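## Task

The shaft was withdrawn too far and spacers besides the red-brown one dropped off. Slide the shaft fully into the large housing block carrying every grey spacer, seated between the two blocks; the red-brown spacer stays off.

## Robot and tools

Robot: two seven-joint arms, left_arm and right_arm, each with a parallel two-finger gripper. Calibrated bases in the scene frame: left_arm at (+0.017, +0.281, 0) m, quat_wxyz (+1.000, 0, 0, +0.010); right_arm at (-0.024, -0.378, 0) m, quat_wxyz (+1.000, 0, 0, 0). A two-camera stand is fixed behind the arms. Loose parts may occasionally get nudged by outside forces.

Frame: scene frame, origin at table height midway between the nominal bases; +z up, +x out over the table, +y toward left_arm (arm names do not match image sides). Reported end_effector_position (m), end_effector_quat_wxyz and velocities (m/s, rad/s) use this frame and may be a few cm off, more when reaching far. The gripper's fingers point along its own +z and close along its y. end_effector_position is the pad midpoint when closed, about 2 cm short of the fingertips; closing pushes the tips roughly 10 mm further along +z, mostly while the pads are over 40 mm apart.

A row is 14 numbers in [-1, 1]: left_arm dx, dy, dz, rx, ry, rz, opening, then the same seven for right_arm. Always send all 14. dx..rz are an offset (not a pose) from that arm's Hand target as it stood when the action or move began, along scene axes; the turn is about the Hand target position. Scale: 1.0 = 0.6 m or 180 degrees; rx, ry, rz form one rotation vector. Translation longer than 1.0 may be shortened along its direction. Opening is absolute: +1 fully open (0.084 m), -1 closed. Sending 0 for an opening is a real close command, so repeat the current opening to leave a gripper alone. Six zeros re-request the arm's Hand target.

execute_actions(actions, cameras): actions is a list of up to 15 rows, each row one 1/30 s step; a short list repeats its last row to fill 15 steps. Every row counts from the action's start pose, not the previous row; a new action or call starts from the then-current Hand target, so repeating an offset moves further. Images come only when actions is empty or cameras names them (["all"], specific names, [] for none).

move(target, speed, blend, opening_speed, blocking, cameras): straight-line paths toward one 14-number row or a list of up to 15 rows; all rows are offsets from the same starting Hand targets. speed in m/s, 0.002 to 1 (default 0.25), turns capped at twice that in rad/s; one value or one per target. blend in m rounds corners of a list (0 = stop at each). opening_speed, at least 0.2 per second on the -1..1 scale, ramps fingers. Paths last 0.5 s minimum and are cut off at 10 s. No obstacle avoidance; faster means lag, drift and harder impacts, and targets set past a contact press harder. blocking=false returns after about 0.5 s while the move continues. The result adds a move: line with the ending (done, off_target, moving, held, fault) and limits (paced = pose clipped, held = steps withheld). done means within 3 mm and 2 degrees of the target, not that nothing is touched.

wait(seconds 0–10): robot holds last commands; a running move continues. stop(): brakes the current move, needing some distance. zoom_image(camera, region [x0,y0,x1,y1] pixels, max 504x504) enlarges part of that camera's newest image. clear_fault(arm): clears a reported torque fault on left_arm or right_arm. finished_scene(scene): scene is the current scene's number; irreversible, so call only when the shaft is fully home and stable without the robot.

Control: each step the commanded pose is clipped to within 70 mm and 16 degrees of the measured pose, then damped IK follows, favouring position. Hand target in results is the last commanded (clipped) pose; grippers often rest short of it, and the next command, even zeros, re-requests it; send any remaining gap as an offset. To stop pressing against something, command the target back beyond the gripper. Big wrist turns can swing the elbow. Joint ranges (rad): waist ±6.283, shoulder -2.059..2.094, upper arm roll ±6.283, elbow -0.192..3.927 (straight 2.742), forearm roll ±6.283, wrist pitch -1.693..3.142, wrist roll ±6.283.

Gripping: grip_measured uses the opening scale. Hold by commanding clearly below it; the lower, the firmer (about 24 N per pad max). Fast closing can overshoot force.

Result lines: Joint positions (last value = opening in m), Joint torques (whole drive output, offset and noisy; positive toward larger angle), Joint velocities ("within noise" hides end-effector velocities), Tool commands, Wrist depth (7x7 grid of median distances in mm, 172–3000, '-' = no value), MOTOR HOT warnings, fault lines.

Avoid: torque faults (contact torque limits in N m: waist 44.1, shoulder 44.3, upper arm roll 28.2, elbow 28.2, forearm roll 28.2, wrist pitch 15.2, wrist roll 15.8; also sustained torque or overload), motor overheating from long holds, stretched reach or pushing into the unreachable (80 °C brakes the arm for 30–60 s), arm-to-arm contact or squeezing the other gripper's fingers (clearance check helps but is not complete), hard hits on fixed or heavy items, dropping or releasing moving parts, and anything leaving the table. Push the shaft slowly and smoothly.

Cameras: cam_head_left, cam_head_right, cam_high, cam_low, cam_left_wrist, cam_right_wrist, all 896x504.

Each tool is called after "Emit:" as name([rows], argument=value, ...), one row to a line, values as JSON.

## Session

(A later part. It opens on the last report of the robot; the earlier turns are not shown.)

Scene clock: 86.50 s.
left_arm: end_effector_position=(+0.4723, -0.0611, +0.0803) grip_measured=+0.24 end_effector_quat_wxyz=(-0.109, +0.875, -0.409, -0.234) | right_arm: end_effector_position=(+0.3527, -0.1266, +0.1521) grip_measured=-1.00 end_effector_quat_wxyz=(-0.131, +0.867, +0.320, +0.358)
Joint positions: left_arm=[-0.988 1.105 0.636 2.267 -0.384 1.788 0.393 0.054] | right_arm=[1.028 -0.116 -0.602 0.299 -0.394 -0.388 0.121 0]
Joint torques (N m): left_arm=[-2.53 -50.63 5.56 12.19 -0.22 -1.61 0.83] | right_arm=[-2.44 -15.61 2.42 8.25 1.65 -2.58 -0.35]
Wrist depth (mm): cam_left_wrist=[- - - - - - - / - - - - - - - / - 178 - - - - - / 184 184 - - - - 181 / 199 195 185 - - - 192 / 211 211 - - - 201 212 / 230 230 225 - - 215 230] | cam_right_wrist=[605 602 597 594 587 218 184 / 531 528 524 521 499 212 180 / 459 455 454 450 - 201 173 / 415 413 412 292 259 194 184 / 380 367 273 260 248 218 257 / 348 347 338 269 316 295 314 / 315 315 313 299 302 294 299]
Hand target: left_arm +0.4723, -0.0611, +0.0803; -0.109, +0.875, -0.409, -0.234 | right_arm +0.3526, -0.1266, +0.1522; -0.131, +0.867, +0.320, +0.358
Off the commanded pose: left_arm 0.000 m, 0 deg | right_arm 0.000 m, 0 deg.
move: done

Emit:
move(target=[0,0,0,0,0,0,-0.5,-0.115,0.19,-0.08,0.0714,-0.0849,0,-1], speed=0.15, cameras=["cam_high","cam_low","cam_right_wrist"])

Scene clock: 88.43 s.
left_arm: end_effector_position=(+0.4723, -0.0611, +0.0803) grip_measured=+0.24 end_effector_quat_wxyz=(-0.109, +0.875, -0.409, -0.234) | right_arm: end_effector_position=(+0.2836, -0.0126, +0.1042) grip_measured=-1.00 end_effector_quat_wxyz=(-0.183, +0.792, +0.292, +0.504)
Joint positions: left_arm=[-0.988 1.105 0.636 2.267 -0.384 1.788 0.393 0.054] | right_arm=[1.326 0.551 -0.287 0.385 0.288 -1.222 0.199 0]
Joint torques (N m): left_arm=[-2.51 -51.73 5.66 12.22 -0.17 -1.53 0.81] | right_arm=[3.01 -17.28 -1.52 4.52 1.37 -2.53 0.79]
Wrist depth (mm): cam_left_wrist=[- - - - - - - / - - - - - - - / - 178 - - - - - / 184 184 - - - - 181 / 199 195 185 - - - 192 / 211 211 - - - 201 212 / 230 230 225 - - 215 231] | cam_right_wrist=[1622 1813 1940 1645 1449 1295 1153 / 1585 877 864 961 1417 1312 1207 / 657 650 648 638 634 628 624 / 523 520 516 512 508 506 502 / 435 432 429 427 425 423 247 / 371 370 368 350 235 233 221 / 312 311 310 308 307 294 222]
Hand target: left_arm +0.4723, -0.0611, +0.0803; -0.109, +0.875, -0.409, -0.234 | right_arm +0.2836, -0.0126, +0.1042; -0.183, +0.792, +0.292, +0.504
Off the commanded pose: left_arm 0.000 m, 0 deg | right_arm 0.000 m, 0 deg.
move: done
Images, in order (width x height): cam_high 896x504, cam_low 896x504, cam_right_wrist 896x504.

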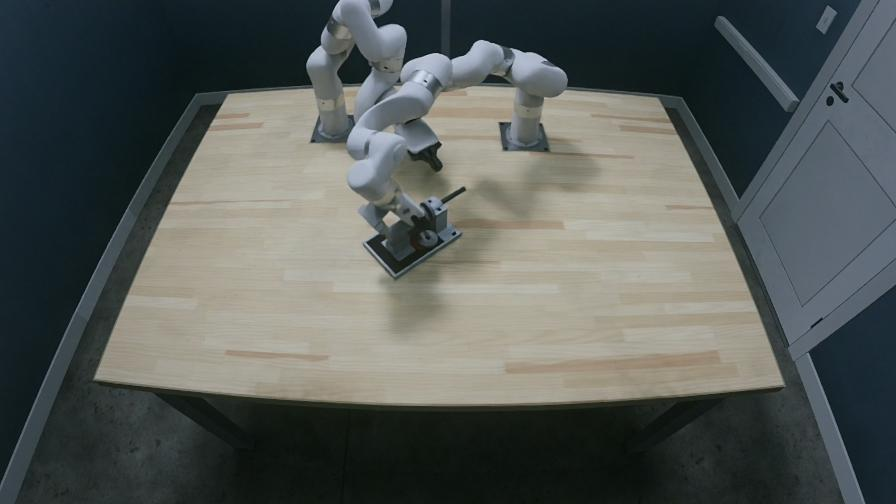

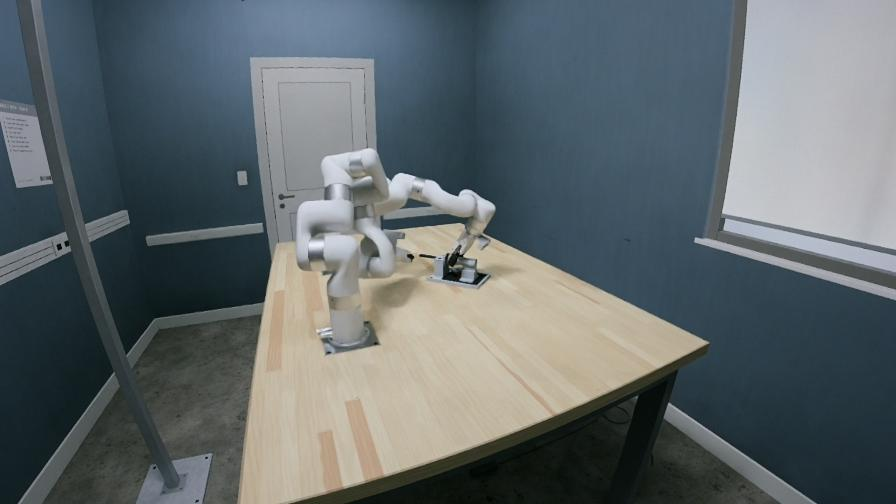

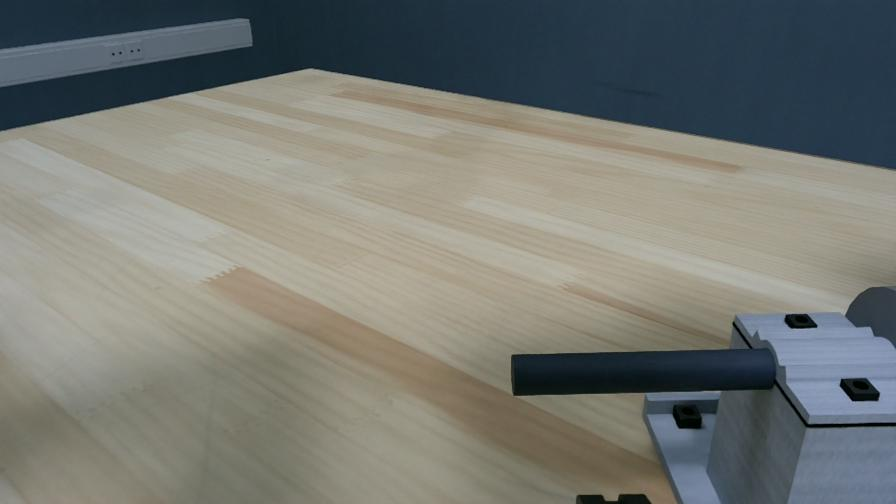

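Emit:
move([
  [0,0,0,0,0,0,-0.5,-0.0353,0.0421,-0.037,0,0,0,-1],
  [0,0,0,0,0,0,-0.5,0.0975,0.1537,-0.037,0,0,0,-1],
], speed=0.12, cameras=["cam_high","cam_left_wrist","cam_right_wrist"])

Emit:
zoom_image(camera="cam_high", region=[400, 130, 500, 230])

Scene clock: 94.93 s.
left_arm: end_effector_position=(+0.4723, -0.0611, +0.0803) grip_measured=+0.24 end_effector_quat_wxyz=(-0.109, +0.875, -0.409, -0.234) | right_arm: end_effector_position=(+0.3421, +0.0796, +0.0820) grip_measured=-1.00 end_effector_quat_wxyz=(-0.183, +0.792, +0.292, +0.504)
Joint positions: left_arm=[-0.988 1.105 0.636 2.267 -0.384 1.788 0.393 0.054] | right_arm=[1.302 0.727 -0.282 0.772 0.309 -1.007 0.17 0]
Joint torques (N m): left_arm=[-2.6 -52.51 5.64 12.22 -0.23 -1.57 0.77] | right_arm=[-3.06 -23.9 -6 7.07 -0.69 -1.61 0.02]
Wrist depth (mm): cam_left_wrist=[- - - - - - - / - - - - - - - / - 178 - - - - - / 184 185 - - - - 182 / 199 195 185 - - - 192 / 211 211 - - - 201 211 / 230 230 225 - - 216 231] | cam_right_wrist=[1550 1711 1867 1574 1386 1237 1089 / 1474 874 776 857 758 1250 1136 / 590 583 580 575 570 566 561 / 469 466 464 460 457 454 451 / 390 388 386 383 381 380 378 / 334 318 330 328 327 325 324 / 280 279 278 277 276 274 273]
Hand target: left_arm +0.4723, -0.0611, +0.0803; -0.109, +0.875, -0.409, -0.234 | right_arm +0.3421, +0.0796, +0.0820; -0.183, +0.792, +0.292, +0.504
Off the commanded pose: left_arm 0.000 m, 0 deg | right_arm 0.000 m, 0 deg.
move: done
Images, in order (width x height): cam_high 896x504, cam_left_wrist 896x504, cam_right_wrist 896x504.

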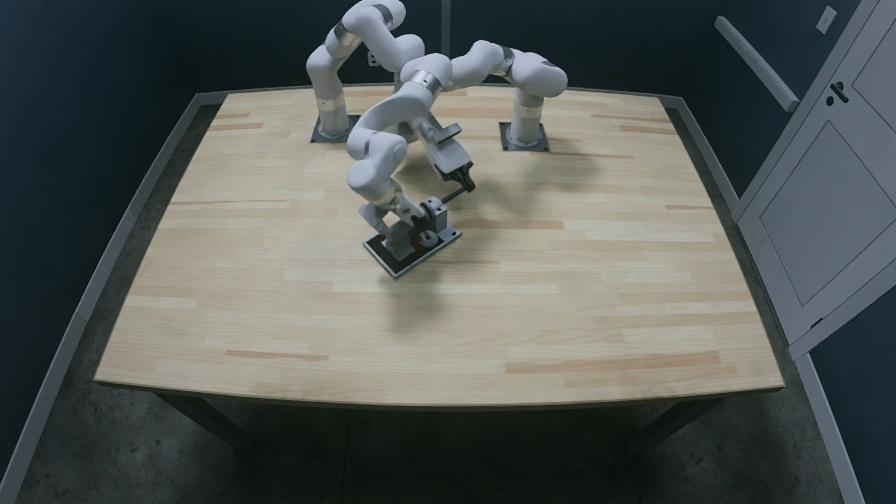

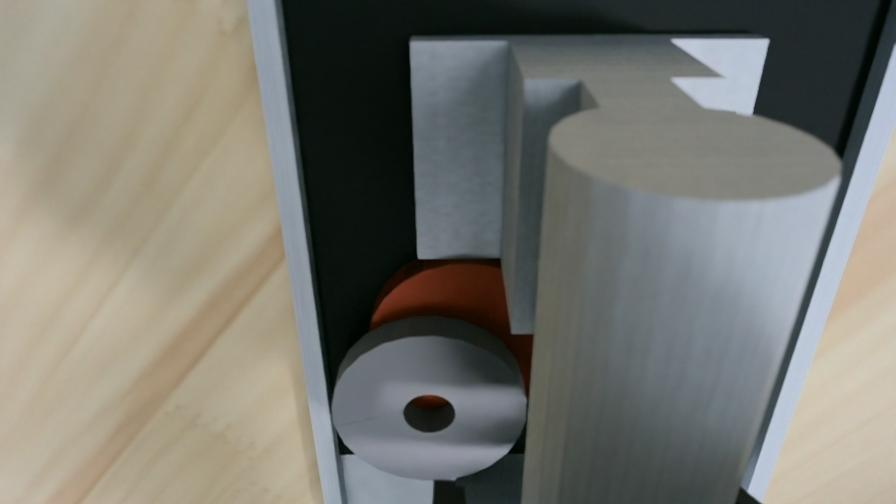

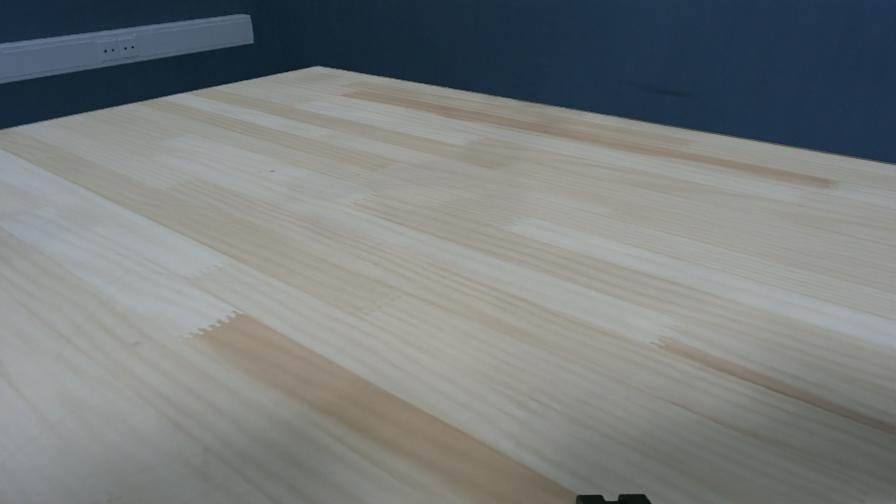

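Scaled by 5.040 from the camera's 896x504 image, which has a finer 1280x720 frame.

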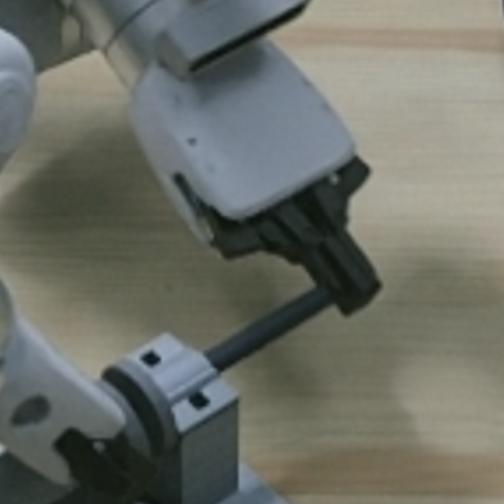

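Emit:
move(target=[0,0,0,0,0,0,-0.5,0.0161,-0.0191,0,0,0,0,-1], speed=0.04, cameras=["cam_high","cam_left_wrist","cam_right_wrist"])

Emit:
zoom_image(camera="cam_high", region=[380, 160, 480, 260])

Scene clock: 96.07 s.
left_arm: end_effector_position=(+0.4723, -0.0611, +0.0803) grip_measured=+0.24 end_effector_quat_wxyz=(-0.109, +0.875, -0.409, -0.234) | right_arm: end_effector_position=(+0.3518, +0.0682, +0.0820) grip_measured=-1.00 end_effector_quat_wxyz=(-0.183, +0.792, +0.292, +0.504)
Joint positions: left_arm=[-0.988 1.105 0.636 2.267 -0.384 1.788 0.393 0.054] | right_arm=[1.267 0.724 -0.292 0.756 0.258 -1.023 0.185 0]
Joint torques (N m): left_arm=[-2.57 -52.5 5.58 12.24 -0.24 -1.51 0.82] | right_arm=[-3.02 -31.09 -6.23 4.55 -0.3 -2.51 0.81]
Wrist depth (mm): cam_left_wrist=[- - - - - - - / - - - - - - - / - 178 - - - - - / 184 185 - - - - 181 / 198 195 185 - - - 192 / 211 211 - - - 201 212 / 230 230 225 - - 215 230] | cam_right_wrist=[1550 1754 1847 1560 1377 1222 1084 / 1483 784 867 855 1348 1239 1128 / 589 584 579 575 567 566 560 / 469 466 464 459 456 454 451 / 390 388 385 384 381 379 376 / 333 317 329 328 327 325 324 / 280 279 277 277 276 274 273]
Hand target: left_arm +0.4723, -0.0611, +0.0803; -0.109, +0.875, -0.409, -0.234 | right_arm +0.3518, +0.0682, +0.0820; -0.183, +0.792, +0.292, +0.504
Off the commanded pose: left_arm 0.000 m, 0 deg | right_arm 0.000 m, 0 deg.
move: done
Images, in order (width x height): cam_high 896x504, cam_left_wrist 896x504, cam_right_wrist 896x504.

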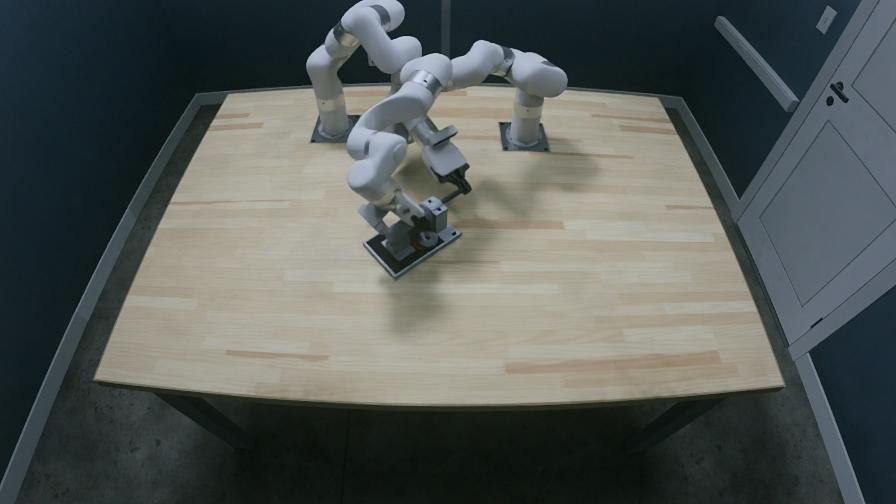

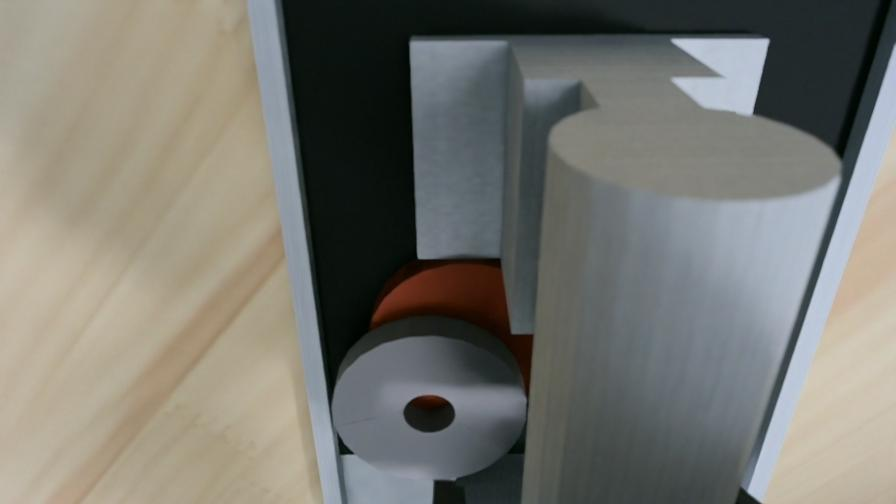

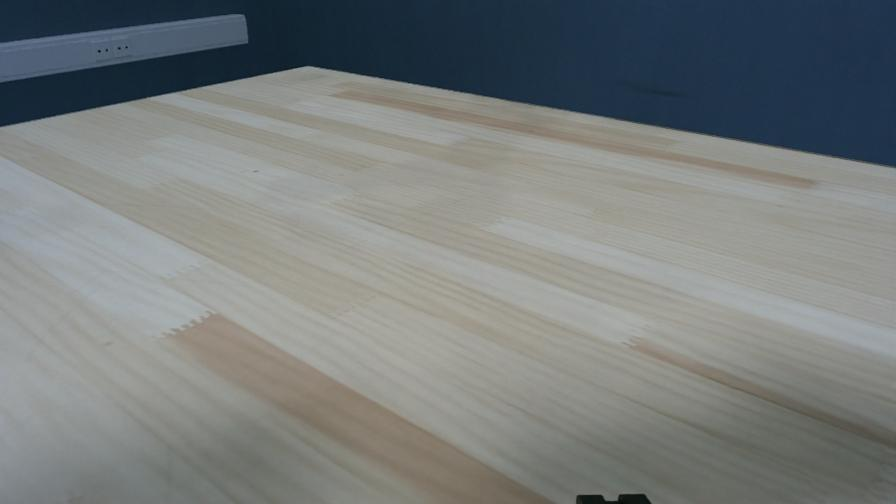

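Scaled by 5.040 from the camera's 896x504 image, which has a finer 1280x720 frame.

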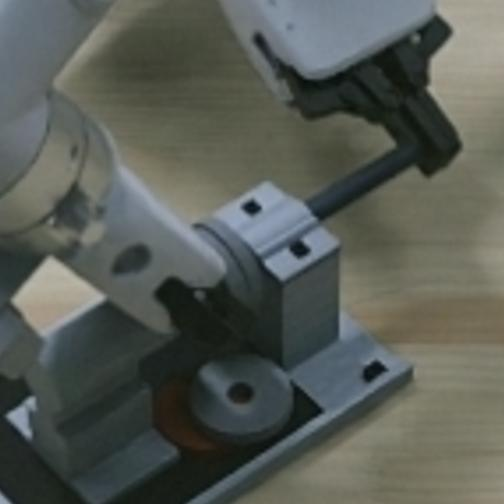

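Emit:
move(target=[0,0,0,0,0,0,-0.5,0.0086,-0.0102,0,0,0,0,-1], speed=0.04, cameras=["cam_high","cam_low"])

Emit:
zoom_image(camera="cam_high", region=[400, 180, 460, 240])

Emit:
zoom_image(camera="cam_low", region=[410, 230, 500, 290])

Scene clock: 97.17 s.
left_arm: end_effector_position=(+0.4724, -0.0612, +0.0803) grip_measured=+0.25 end_effector_quat_wxyz=(-0.109, +0.875, -0.409, -0.234) | right_arm: end_effector_position=(+0.3568, +0.0622, +0.0820) grip_measured=-1.00 end_effector_quat_wxyz=(-0.183, +0.792, +0.293, +0.504)
Joint positions: left_arm=[-0.988 1.104 0.636 2.267 -0.384 1.787 0.393 0.054] | right_arm=[1.248 0.723 -0.297 0.749 0.231 -1.031 0.193 0]
Joint torques (N m): left_arm=[1.86 -47.43 5.11 8.06 1.77 8.06 0.76] | right_arm=[-16.98 -27.09 -18.83 -0.18 5.91 -1.4 0.96]
Wrist depth (mm): cam_left_wrist=[- - - - - - - / - - - - - - - / 175 175 - - - - - / 185 185 - - - - 182 / 199 195 185 - - - 192 / 212 211 - - - 201 212 / 230 230 226 - - 214 231] | cam_right_wrist=[1546 1736 1847 1557 1375 1217 1091 / 1483 788 869 862 1345 1250 1128 / 591 586 581 576 570 565 562 / 470 467 464 462 458 454 451 / 391 389 386 384 382 380 377 / 334 319 330 329 328 326 324 / 280 279 278 277 276 275 274]
Hand target: left_arm +0.4723, -0.0611, +0.0803; -0.109, +0.875, -0.409, -0.234 | right_arm +0.3569, +0.0621, +0.0820; -0.183, +0.792, +0.292, +0.504
Off the commanded pose: left_arm 0.000 m, 0 deg | right_arm 0.000 m, 0 deg.
move: done
Images, in order (width x height): cam_high 896x504, cam_low 896x504.

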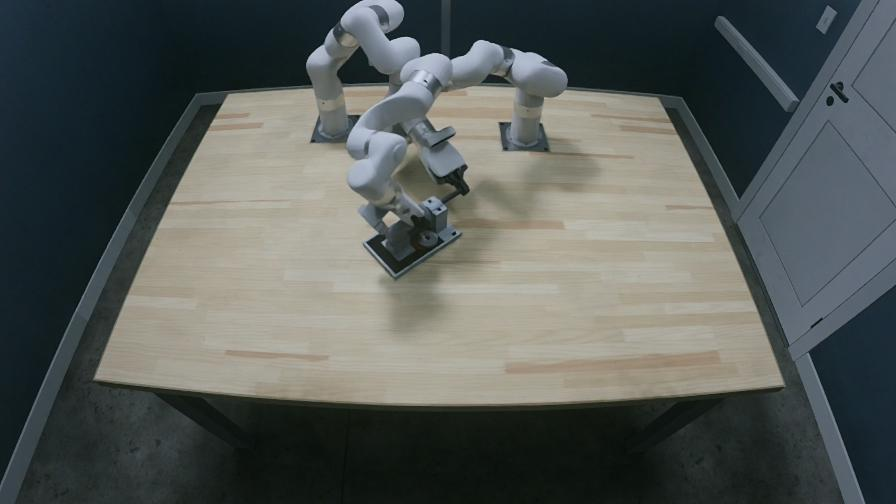

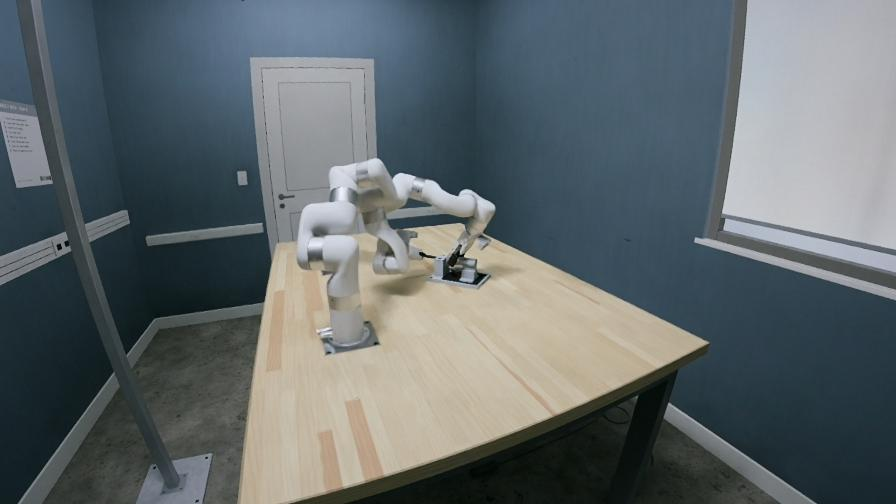

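Scaled by 8.400 from the camera's 896x504 image, which has a finer 1280x720 frame.

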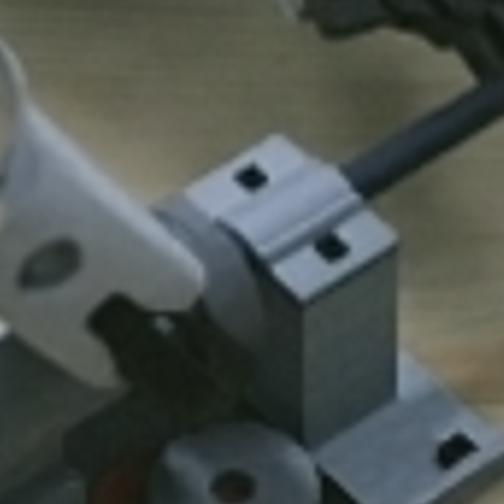

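Scaled by 5.600 from the camera's 896x504 image, which has a finer 1280x720 frame.

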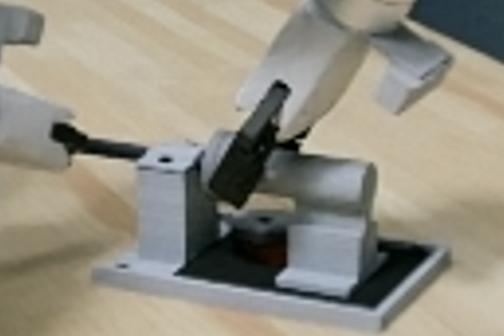

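Emit:
move(target=[0,0,0,0,0,0,-0.5,-0.0054,0.0064,0,0,0,0,-1], speed=0.04)

Emit:
move(target=[0,0,0.004,0,0,0,-0.5,0,0,0,0,0,0,-1], speed=0.02)

Emit:
move(target=[0,0,-0.008,0,0,0,-0.5,0,0,0,0,0,0,-1], speed=0.02)

Emit:
move(target=[0,0,0.004,0,0,0,-0.5,0,0,0,0,0,0,-1], speed=0.02)

Scene clock: 98.30 s.
left_arm: end_effector_position=(+0.4723, -0.0610, +0.0802) grip_measured=+0.25 end_effector_quat_wxyz=(-0.109, +0.875, -0.409, -0.234) | right_arm: end_effector_position=(+0.3537, +0.0658, +0.0820) grip_measured=-1.00 end_effector_quat_wxyz=(-0.183, +0.792, +0.292, +0.504)
Joint positions: left_arm=[-0.988 1.105 0.636 2.267 -0.384 1.788 0.393 0.054] | right_arm=[1.26 0.724 -0.294 0.753 0.248 -1.026 0.188 0]
Joint torques (N m): left_arm=[-0.79 -51.94 6.27 15.43 -0.16 -1.48 0.61] | right_arm=[3.62 -23.23 -2.67 7.04 1.3 -1.6 -0.4]
Wrist depth (mm): cam_left_wrist=[- - - - - - - / - - - - - - - / - 178 - - - - - / 184 184 - - - - 181 / 198 195 185 - - - 192 / 211 211 - - - 201 212 / 230 230 225 - - 215 231] | cam_right_wrist=[1557 1749 1852 1564 1364 1215 1088 / 1487 785 865 856 1345 1239 1126 / 589 584 578 575 571 567 562 / 470 466 463 460 458 454 451 / 390 388 387 384 381 380 377 / 334 318 330 328 327 325 323 / 279 279 278 277 276 274 274]
Hand target: left_arm +0.4723, -0.0611, +0.0803; -0.109, +0.875, -0.409, -0.234 | right_arm +0.3537, +0.0659, +0.0820; -0.183, +0.792, +0.292, +0.504
Off the commanded pose: left_arm 0.000 m, 0 deg | right_arm 0.000 m, 0 deg.
move: done

Scene clock: 99.00 s.
left_arm: end_effector_position=(+0.4723, -0.0611, +0.0826) grip_measured=+0.25 end_effector_quat_wxyz=(-0.109, +0.875, -0.409, -0.234) | right_arm: end_effector_position=(+0.3537, +0.0659, +0.0820) grip_measured=-1.00 end_effector_quat_wxyz=(-0.183, +0.792, +0.292, +0.504)
Joint positions: left_arm=[-0.987 1.102 0.637 2.27 -0.383 1.793 0.393 0.054] | right_arm=[1.26 0.724 -0.294 0.754 0.248 -1.026 0.188 0]
Joint torques (N m): left_arm=[1.98 -54.51 6.52 16.11 1.15 -0.1 0.37] | right_arm=[3.04 -23.81 -2.95 6.84 1.48 -1.61 -0.52]
Wrist depth (mm): cam_left_wrist=[- - - - - - - / - - - - - - - / 177 177 - - - - - / 187 187 - - - - 184 / 201 198 191 - - - 194 / 214 214 210 - - 203 214 / 234 233 228 - - 220 234] | cam_right_wrist=[1550 1728 1847 1567 1369 1230 1084 / 1483 786 863 859 1345 1246 1126 / 589 584 579 574 569 563 560 / 469 467 464 460 457 455 451 / 390 388 387 384 382 380 378 / 334 318 331 328 327 326 323 / 280 279 278 277 276 274 274]
Hand target: left_arm +0.4723, -0.0611, +0.0827; -0.109, +0.875, -0.409, -0.234 | right_arm +0.3537, +0.0659, +0.0820; -0.183, +0.792, +0.292, +0.504
Off the commanded pose: left_arm 0.000 m, 0 deg | right_arm 0.000 m, 0 deg.
move: done

Scene clock: 99.73 s.
left_arm: end_effector_position=(+0.4723, -0.0611, +0.0779) grip_measured=+0.25 end_effector_quat_wxyz=(-0.109, +0.875, -0.409, -0.234) | right_arm: end_effector_position=(+0.3537, +0.0659, +0.0820) grip_measured=-1.00 end_effector_quat_wxyz=(-0.183, +0.792, +0.292, +0.504)
Joint positions: left_arm=[-0.989 1.107 0.636 2.264 -0.385 1.783 0.393 0.054] | right_arm=[1.26 0.724 -0.294 0.754 0.248 -1.026 0.188 0]
Joint torques (N m): left_arm=[-2.55 -47.52 4.93 12.05 -0.24 -1.68 0.8] | right_arm=[2.89 -23.71 -2.91 7.14 1.61 -1.57 -0.49]
Wrist depth (mm): cam_left_wrist=[- - - - - - - / - - - - - - - / - 175 - - - - - / 182 182 - - - - 179 / 196 192 - - - - 189 / 208 208 208 - - 198 208 / 227 227 222 - - 211 228] | cam_right_wrist=[1550 1741 1852 1574 1369 1217 1091 / 1487 784 863 858 1350 1235 1128 / 590 583 580 574 569 565 561 / 469 466 464 460 457 455 451 / 390 388 386 383 380 380 378 / 333 317 331 328 327 325 324 / 280 279 277 277 276 275 274]
Hand target: left_arm +0.4723, -0.0611, +0.0779; -0.109, +0.875, -0.409, -0.234 | right_arm +0.3537, +0.0659, +0.0820; -0.183, +0.792, +0.292, +0.504
Off the commanded pose: left_arm 0.000 m, 0 deg | right_arm 0.000 m, 0 deg.
move: done

Scene clock: 100.43 s.
left_arm: end_effector_position=(+0.4723, -0.0611, +0.0802) grip_measured=+0.25 end_effector_quat_wxyz=(-0.109, +0.875, -0.409, -0.234) | right_arm: end_effector_position=(+0.3537, +0.0659, +0.0820) grip_measured=-1.00 end_effector_quat_wxyz=(-0.183, +0.792, +0.292, +0.504)
Joint positions: left_arm=[-0.988 1.105 0.636 2.267 -0.384 1.788 0.393 0.054] | right_arm=[1.26 0.724 -0.294 0.754 0.248 -1.026 0.188 0]
Joint torques (N m): left_arm=[1.93 -54.36 6.3 16.32 1.15 -0.05 0.76] | right_arm=[2.88 -23.83 -2.86 7.19 1.62 -1.5 -0.4]
Wrist depth (mm): cam_left_wrist=[- - - - - - - / - - - - - - - / - 177 - - - - - / 184 184 - - - - 181 / 199 195 185 - - - 192 / 211 211 - - - 201 211 / 230 230 225 - - 215 231] | cam_right_wrist=[1564 1745 1852 1564 1369 1211 1091 / 1483 782 867 859 1350 1241 1128 / 590 584 579 575 570 564 561 / 470 466 463 459 456 454 451 / 391 388 386 384 381 380 378 / 334 318 330 329 327 326 324 / 280 279 278 277 276 274 274]
Hand target: left_arm +0.4723, -0.0611, +0.0803; -0.109, +0.875, -0.409, -0.234 | right_arm +0.3537, +0.0659, +0.0820; -0.183, +0.792, +0.292, +0.504
Off the commanded pose: left_arm 0.000 m, 0 deg | right_arm 0.000 m, 0 deg.
move: done

Emit:
move([
  [0,0,0,0,0,0,-0.5,-0.14,-0.095,0.02,0,0,0,-1],
  [0,0,0,0,0,0,-0.5,-0.06,-0.31,0.12,-0.0714,0.0849,0,-1],
], speed=0.2, cameras=["cam_right_wrist","cam_high"])

Emit:
zoom_image(camera="cam_high", region=[400, 180, 460, 240])

Scene clock: 103.37 s.
left_arm: end_effector_position=(+0.4723, -0.0611, +0.0803) grip_measured=+0.25 end_effector_quat_wxyz=(-0.109, +0.875, -0.409, -0.234) | right_arm: end_effector_position=(+0.3177, -0.1201, +0.1539) grip_measured=-1.00 end_effector_quat_wxyz=(-0.131, +0.867, +0.320, +0.358)
Joint positions: left_arm=[-0.988 1.105 0.636 2.267 -0.384 1.788 0.393 0.054] | right_arm=[1.078 -0.224 -0.437 0.198 0.08 -0.382 -0.181 0]
Joint torques (N m): left_arm=[1.66 -53.1 6.35 16.19 0.31 -0.11 -0.14] | right_arm=[-2.65 -13.73 3.02 10.69 0.82 -1.48 -0.49]
Wrist depth (mm): cam_left_wrist=[- - - - - - - / - - - - - - - / - 178 - - - - - / 184 184 - - - - 181 / 199 195 185 - - - 192 / 211 211 - - - 201 211 / 230 230 225 - - 215 230] | cam_right_wrist=[610 605 602 597 592 249 211 / 536 531 528 524 503 239 199 / 461 458 456 453 451 292 201 / 418 416 413 285 279 252 208 / 381 380 378 365 274 256 278 / 350 350 348 329 327 322 318 / 318 317 315 314 307 302 301]
Hand target: left_arm +0.4723, -0.0611, +0.0803; -0.109, +0.875, -0.409, -0.234 | right_arm +0.3177, -0.1201, +0.1540; -0.131, +0.867, +0.320, +0.358
Off the commanded pose: left_arm 0.000 m, 0 deg | right_arm 0.000 m, 0 deg.
move: done
Images, in order (width x height): cam_high 896x504, cam_right_wrist 896x504.

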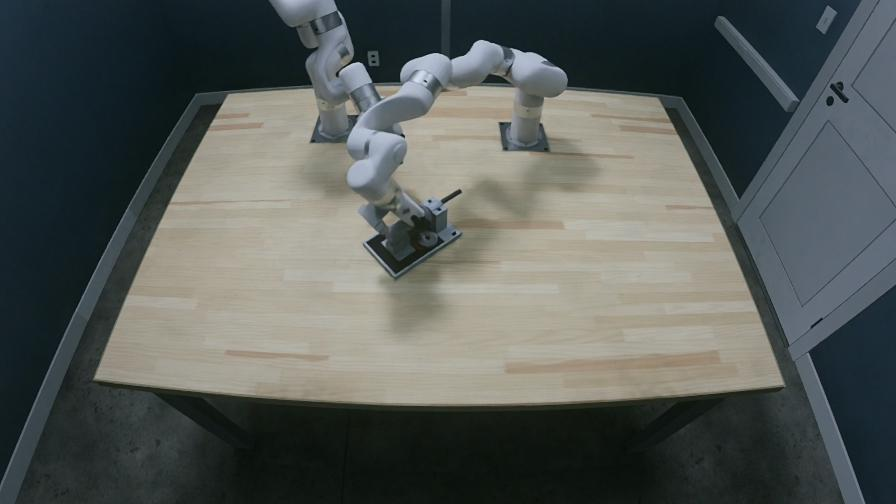

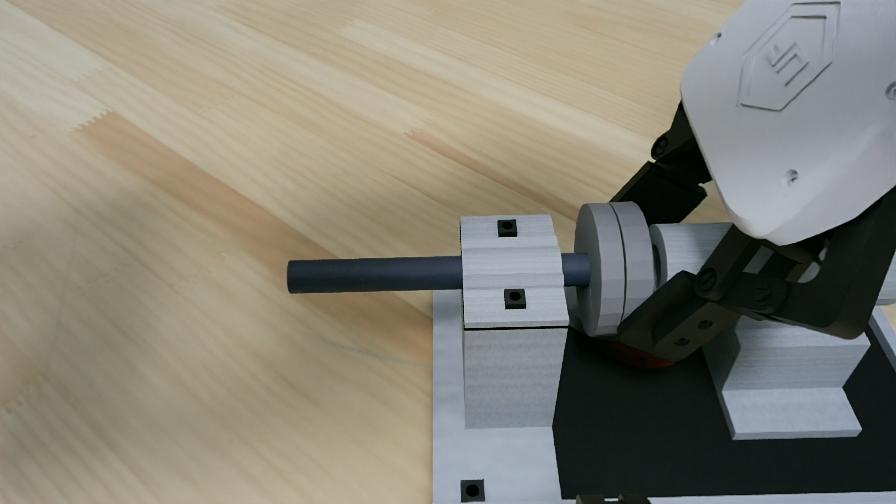

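Scaled by 8.400 from the camera's 896x504 image, which has a finer 1280x720 frame.

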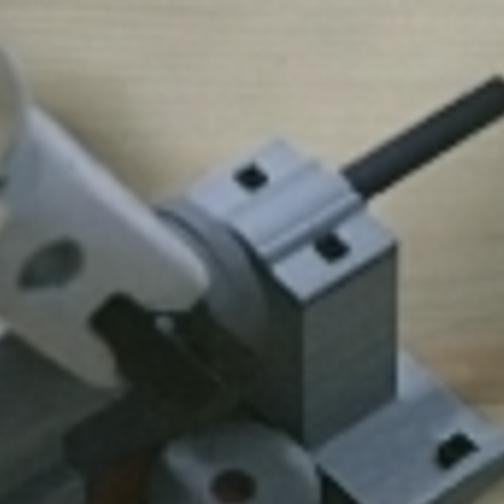

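Emit:
zoom_image(camera="cam_right_wrist", region=[540, 180, 700, 380])

Scaled by 2.520 from the camera's 896x504 image, which has a finer 1280x720 frame.

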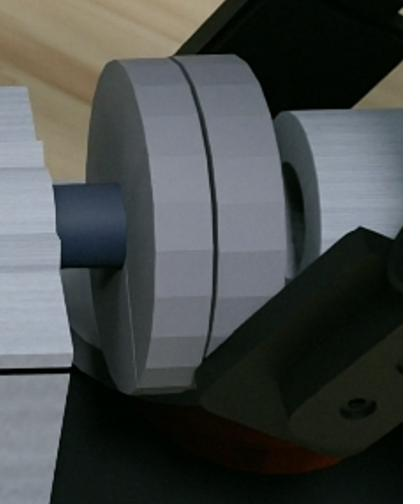

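Emit:
move([
  [0,0,0,0,0,0,-0.5,-0.0922,0.2213,-0.12,0.0714,-0.0849,0,-1],
  [0,0,0,0,0,0,-0.5,0.0407,0.3328,-0.12,0.0714,-0.0849,0,-1],
  [0,0,0,0,0,0,-0.5,0.0653,0.3037,-0.12,0.0714,-0.0849,0,-1],
], speed=[0.2,0.2,0.04])

Emit:
move(target=[0,0,0,0,0,0,-0.5,0.0086,-0.0102,0,0,0,0,-1], speed=0.03, cameras=["cam_high"])

Emit:
zoom_image(camera="cam_high", region=[400, 170, 480, 250])

Scene clock: 107.53 s.
left_arm: end_effector_position=(+0.4724, -0.0612, +0.0803) grip_measured=+0.25 end_effector_quat_wxyz=(-0.109, +0.875, -0.409, -0.234) | right_arm: end_effector_position=(+0.3567, +0.0623, +0.0820) grip_measured=-1.00 end_effector_quat_wxyz=(-0.183, +0.792, +0.293, +0.504)
Joint positions: left_arm=[-0.988 1.105 0.636 2.267 -0.384 1.787 0.393 0.055] | right_arm=[1.231 0.72 -0.277 0.75 0.236 -1.034 0.177 0]
Joint torques (N m): left_arm=[0.8 -50.28 5.92 8.31 1.45 5.37 -0.37] | right_arm=[-14.15 -29.32 -16.39 1.76 4.34 -1.98 0.72]
Wrist depth (mm): cam_left_wrist=[- - - - - - - / - - - - - - - / 175 175 - - - - - / 184 185 - - - - 182 / 199 195 185 - - - 192 / 211 211 - - - 201 211 / 230 230 226 - - 214 231] | cam_right_wrist=[1543 1741 1867 1564 1375 1215 1086 / 1480 786 866 862 1348 1241 1125 / 589 584 580 575 570 564 560 / 471 467 464 460 456 455 451 / 390 389 386 384 381 379 377 / 334 318 330 329 327 325 323 / 280 279 278 277 276 274 273]
Hand target: left_arm +0.4723, -0.0611, +0.0803; -0.109, +0.875, -0.409, -0.234 | right_arm +0.3569, +0.0621, +0.0820; -0.183, +0.792, +0.292, +0.504
Off the commanded pose: left_arm 0.000 m, 0 deg | right_arm 0.000 m, 0 deg.
move: done

Scene clock: 108.37 s.
left_arm: end_effector_position=(+0.4723, -0.0612, +0.0804) grip_measured=+0.25 end_effector_quat_wxyz=(-0.109, +0.875, -0.409, -0.234) | right_arm: end_effector_position=(+0.3619, +0.0561, +0.0820) grip_measured=-1.00 end_effector_quat_wxyz=(-0.183, +0.792, +0.293, +0.504)
Joint positions: left_arm=[-0.988 1.104 0.636 2.267 -0.384 1.788 0.393 0.055] | right_arm=[1.211 0.719 -0.283 0.744 0.209 -1.041 0.185 0]
Joint torques (N m): left_arm=[12.83 -30.37 10.33 3.94 3.79 0.86 -0.34] | right_arm=[-21.62 -26.13 -21.97 0.09 6.55 -1.01 0.8]
Wrist depth (mm): cam_left_wrist=[- - - - - - - / - - - - - - - / 175 176 - - - - - / 185 185 - - - - 182 / 199 196 186 - - - 192 / 212 212 212 - - 201 213 / 231 230 226 - - 218 232] | cam_right_wrist=[1560 1741 1852 1553 1366 1213 1082 / 1480 788 865 862 1340 1241 1121 / 591 586 582 574 569 565 560 / 471 467 464 461 457 454 451 / 391 390 387 384 382 379 377 / 334 319 330 328 327 325 323 / 280 280 278 277 276 275 284]
Hand target: left_arm +0.4723, -0.0611, +0.0803; -0.109, +0.875, -0.409, -0.234 | right_arm +0.3620, +0.0560, +0.0820; -0.183, +0.792, +0.292, +0.504
Off the commanded pose: left_arm 0.000 m, 0 deg | right_arm 0.000 m, 0 deg.
move: done
Images, in order (width x height): cam_high 896x504.

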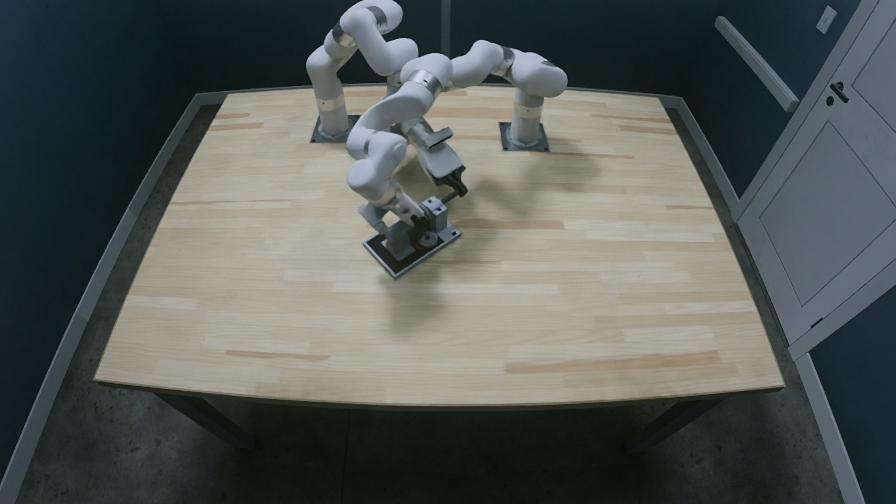

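Scaled by 6.300 from the camera's 896x504 image, which has a finer 1280x720 frame.

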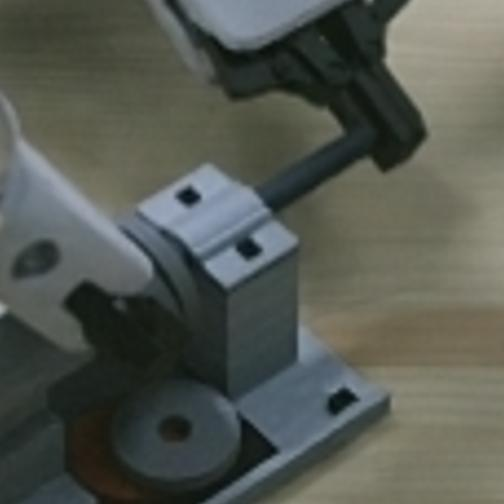

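Emit:
move([
  [0,0,0,0,0,0,-0.5,-0.011,0.013,0,0,0,0,-1],
  [0,0,0,0,0,0,-0.5,-0.17,-0.085,0.02,0,0,0,-1],
  [0,0,0,0,0,0,-0.5,-0.0736,-0.2937,0.12,-0.0714,0.0849,0,-1],
], speed=0.2, cameras=["cam_right_wrist"])

Emit:
zoom_image(camera="cam_right_wrist", region=[540, 180, 700, 380])

Scene clock: 111.97 s.
left_arm: end_effector_position=(+0.4723, -0.0611, +0.0803) grip_measured=+0.25 end_effector_quat_wxyz=(-0.109, +0.875, -0.409, -0.234) | right_arm: end_effector_position=(+0.3179, -0.1202, +0.1539) grip_measured=-1.00 end_effector_quat_wxyz=(-0.131, +0.867, +0.320, +0.358)
Joint positions: left_arm=[-0.988 1.105 0.636 2.267 -0.384 1.788 0.393 0.055] | right_arm=[1.065 -0.223 -0.429 0.198 0.066 -0.381 -0.17 0]
Joint torques (N m): left_arm=[10.31 -39.72 10.7 4.23 4.86 -0.3 0.42] | right_arm=[-2.57 -14.16 3.05 10.6 1.03 -1.54 -0.77]
Wrist depth (mm): cam_left_wrist=[- - - - - - - / - - - - - - - / 175 175 - - - - - / 185 185 - - - - 182 / 199 195 186 - - - 192 / 211 212 212 - - 201 212 / 230 230 225 - - 218 232] | cam_right_wrist=[610 606 602 597 594 249 211 / 535 531 528 524 502 239 198 / 462 459 455 453 452 280 200 / 417 416 414 285 284 264 207 / 381 380 377 365 276 256 215 / 351 350 347 330 327 322 318 / 318 316 315 314 307 303 301]
Hand target: left_arm +0.4723, -0.0611, +0.0803; -0.109, +0.875, -0.409, -0.234 | right_arm +0.3179, -0.1202, +0.1540; -0.131, +0.867, +0.320, +0.358
Off the commanded pose: left_arm 0.000 m, 0 deg | right_arm 0.000 m, 0 deg.
move: done
Images, in order (width x height): cam_right_wrist 896x504.

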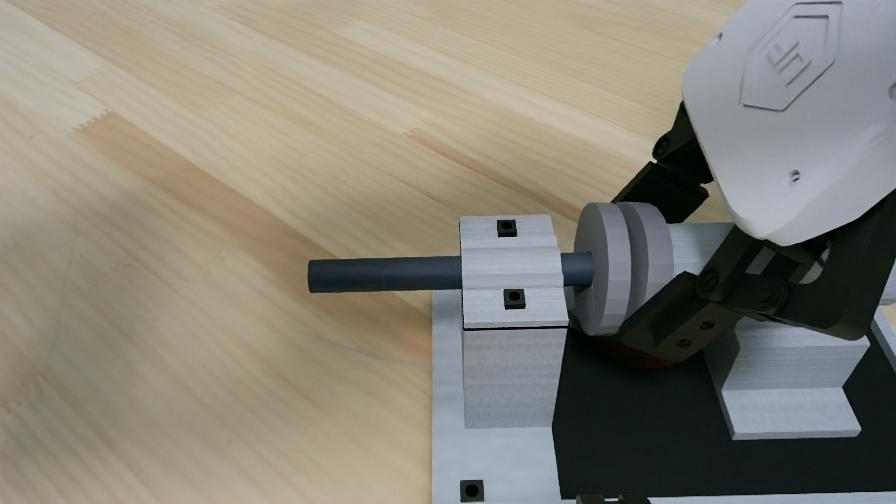

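Scaled by 2.520 from the camera's 896x504 image, which has a finer 1280x720 frame.

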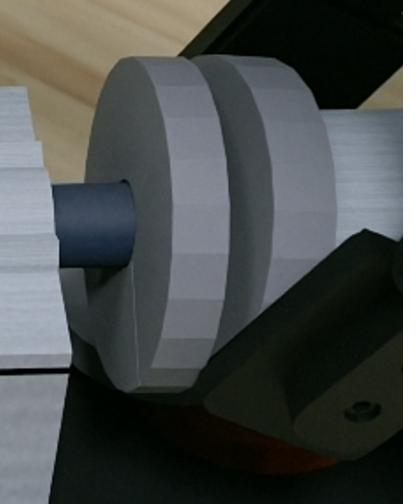

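Emit:
move(target=[-0.0023,-0.0019,0.0025,0,0,0,-0.5,0,0,0,0,0,0,-1], speed=0.02, cameras=["cam_right_wrist"])

Emit:
zoom_image(camera="cam_right_wrist", region=[540, 180, 700, 380])

Scene clock: 114.07 s.
left_arm: end_effector_position=(+0.4710, -0.0620, +0.0816) grip_measured=+0.25 end_effector_quat_wxyz=(-0.109, +0.875, -0.409, -0.234) | right_arm: end_effector_position=(+0.3179, -0.1202, +0.1540) grip_measured=-1.00 end_effector_quat_wxyz=(-0.131, +0.867, +0.320, +0.358)
Joint positions: left_arm=[-0.991 1.101 0.637 2.265 -0.384 1.79 0.391 0.055] | right_arm=[1.065 -0.223 -0.429 0.198 0.066 -0.381 -0.17 0]
Joint torques (N m): left_arm=[-4.65 -60.47 5.52 14.91 -0.06 0.63 -0.81] | right_arm=[-2.92 -14.05 2.87 10.65 0.89 -1.58 -0.47]
Wrist depth (mm): cam_left_wrist=[- - - - - - - / - - - - - - - / 176 176 - - - - - / 186 186 - - - - 183 / 200 196 183 - - - 193 / 213 212 208 - - 199 213 / 232 232 227 - - 219 232] | cam_right_wrist=[610 606 600 596 592 247 210 / 534 530 528 523 503 237 197 / 461 458 456 455 452 290 199 / 418 416 413 285 279 263 206 / 382 380 378 366 276 255 214 / 351 349 347 330 327 322 318 / 318 316 315 314 306 303 301]
Hand target: left_arm +0.4709, -0.0622, +0.0818; -0.109, +0.875, -0.409, -0.234 | right_arm +0.3179, -0.1202, +0.1540; -0.131, +0.867, +0.320, +0.358
Off the commanded pose: left_arm 0.000 m, 0 deg | right_arm 0.000 m, 0 deg.
move: done
Images, in order (width x height): cam_right_wrist 896x504.

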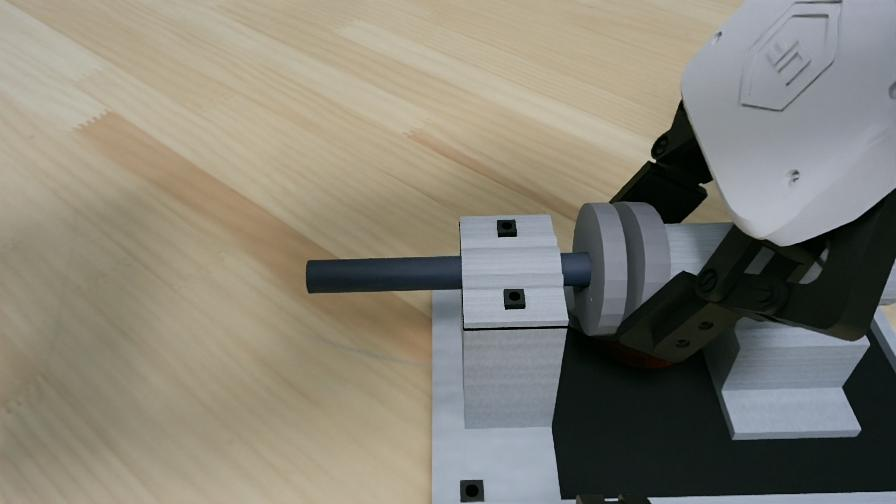

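Scaled by 2.520 from the camera's 896x504 image, which has a finer 1280x720 frame.

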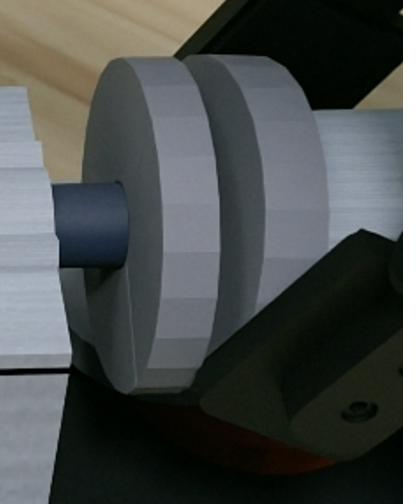

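Emit:
move([
  [0,0,0,0,0,0,-0.5,-0.0925,0.2215,-0.12,0.0714,-0.0849,0,-1],
  [0,0,0,0,0,0,-0.5,0.0485,0.3233,-0.12,0.0714,-0.0849,0,-1],
  [0,0,0,0,0,0,-0.5,0.0788,0.2873,-0.12,0.0714,-0.0849,0,-1],
], speed=[0.25,0.25,0.03])

Scene clock: 117.77 s.
left_arm: end_effector_position=(+0.4710, -0.0624, +0.0819) grip_measured=+0.25 end_effector_quat_wxyz=(-0.109, +0.875, -0.409, -0.234) | right_arm: end_effector_position=(+0.3651, +0.0522, +0.0820) grip_measured=-1.00 end_effector_quat_wxyz=(-0.183, +0.792, +0.293, +0.504)
Joint positions: left_arm=[-0.992 1.101 0.637 2.265 -0.384 1.79 0.391 0.055] | right_arm=[1.193 0.717 -0.28 0.74 0.194 -1.047 0.184 0]
Joint torques (N m): left_arm=[0.76 -46.6 4.79 10.06 0.86 4.22 -0.85] | right_arm=[-11.75 -28.9 -13.46 2.71 2.83 -1.9 0.89]
Wrist depth (mm): cam_left_wrist=[- - - - - - - / - - - - - - - / 177 177 - - - - - / 186 186 - - - - 183 / 200 197 184 - - 191 197 / 213 213 209 - - 200 214 / 233 232 227 - - 219 233] | cam_right_wrist=[1560 1754 1838 1550 1350 1205 1081 / 794 788 861 859 1337 1237 1117 / 591 586 580 575 569 564 561 / 470 467 463 459 457 454 452 / 390 389 386 384 381 380 377 / 334 318 331 328 327 325 324 / 280 279 278 277 276 274 284]
Hand target: left_arm +0.4709, -0.0622, +0.0818; -0.109, +0.875, -0.409, -0.234 | right_arm +0.3652, +0.0522, +0.0820; -0.183, +0.792, +0.292, +0.504
Off the commanded pose: left_arm 0.000 m, 0 deg | right_arm 0.000 m, 0 deg.
move: done

Emit:
move([
  [0,0,0,0,0,0,-0.5,-0.011,0.013,0,0,0,0,-1],
  [0,0,0,0,0,0,-0.5,-0.17,-0.07,0.02,0,0,0,-1],
  [0,0,0,0,0,0,-0.5,-0.0788,-0.2873,0.12,-0.0714,0.0849,0,-1],
], speed=0.25, cameras=["cam_right_wrist"])

Emit:
zoom_image(camera="cam_right_wrist", region=[540, 180, 700, 380])

Scene clock: 121.40 s.
left_arm: end_effector_position=(+0.4709, -0.0622, +0.0818) grip_measured=+0.25 end_effector_quat_wxyz=(-0.109, +0.875, -0.409, -0.234) | right_arm: end_effector_position=(+0.3179, -0.1202, +0.1539) grip_measured=-1.00 end_effector_quat_wxyz=(-0.131, +0.867, +0.320, +0.358)
Joint positions: left_arm=[-0.992 1.101 0.637 2.265 -0.384 1.79 0.391 0.055] | right_arm=[1.058 -0.222 -0.425 0.197 0.059 -0.381 -0.164 0]
Joint torques (N m): left_arm=[-3.44 -55.39 5.23 16.62 -0.21 -1.28 -0.62] | right_arm=[-2.7 -13.78 2.67 10.68 1.05 -1.37 -0.46]
Wrist depth (mm): cam_left_wrist=[- - - - - - - / - - - - - - - / 176 177 - - - - - / 186 186 - - - - 183 / 200 197 183 - - - 197 / 213 213 208 - - 199 213 / 232 232 227 - - 219 233] | cam_right_wrist=[610 604 602 596 593 247 209 / 535 531 529 524 505 237 197 / 461 458 456 453 451 294 199 / 418 416 413 286 281 263 206 / 381 380 378 366 275 255 214 / 351 350 348 330 327 321 317 / 318 316 315 313 306 303 301]
Hand target: left_arm +0.4709, -0.0622, +0.0818; -0.109, +0.875, -0.409, -0.234 | right_arm +0.3179, -0.1202, +0.1540; -0.131, +0.867, +0.320, +0.358
Off the commanded pose: left_arm 0.000 m, 0 deg | right_arm 0.000 m, 0 deg.
move: done
Images, in order (width x height): cam_right_wrist 896x504.

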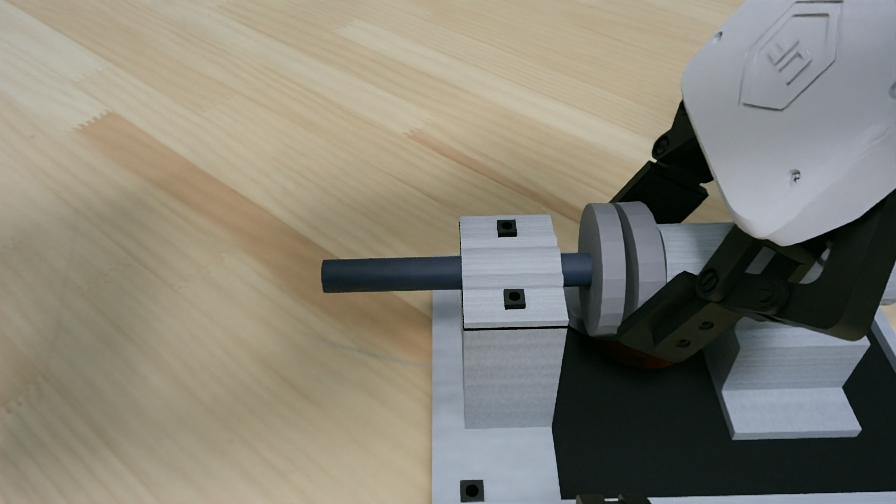

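Scaled by 2.520 from the camera's 896x504 image, which has a finer 1280x720 frame.

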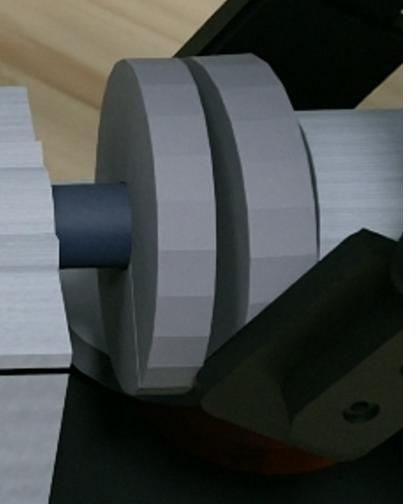

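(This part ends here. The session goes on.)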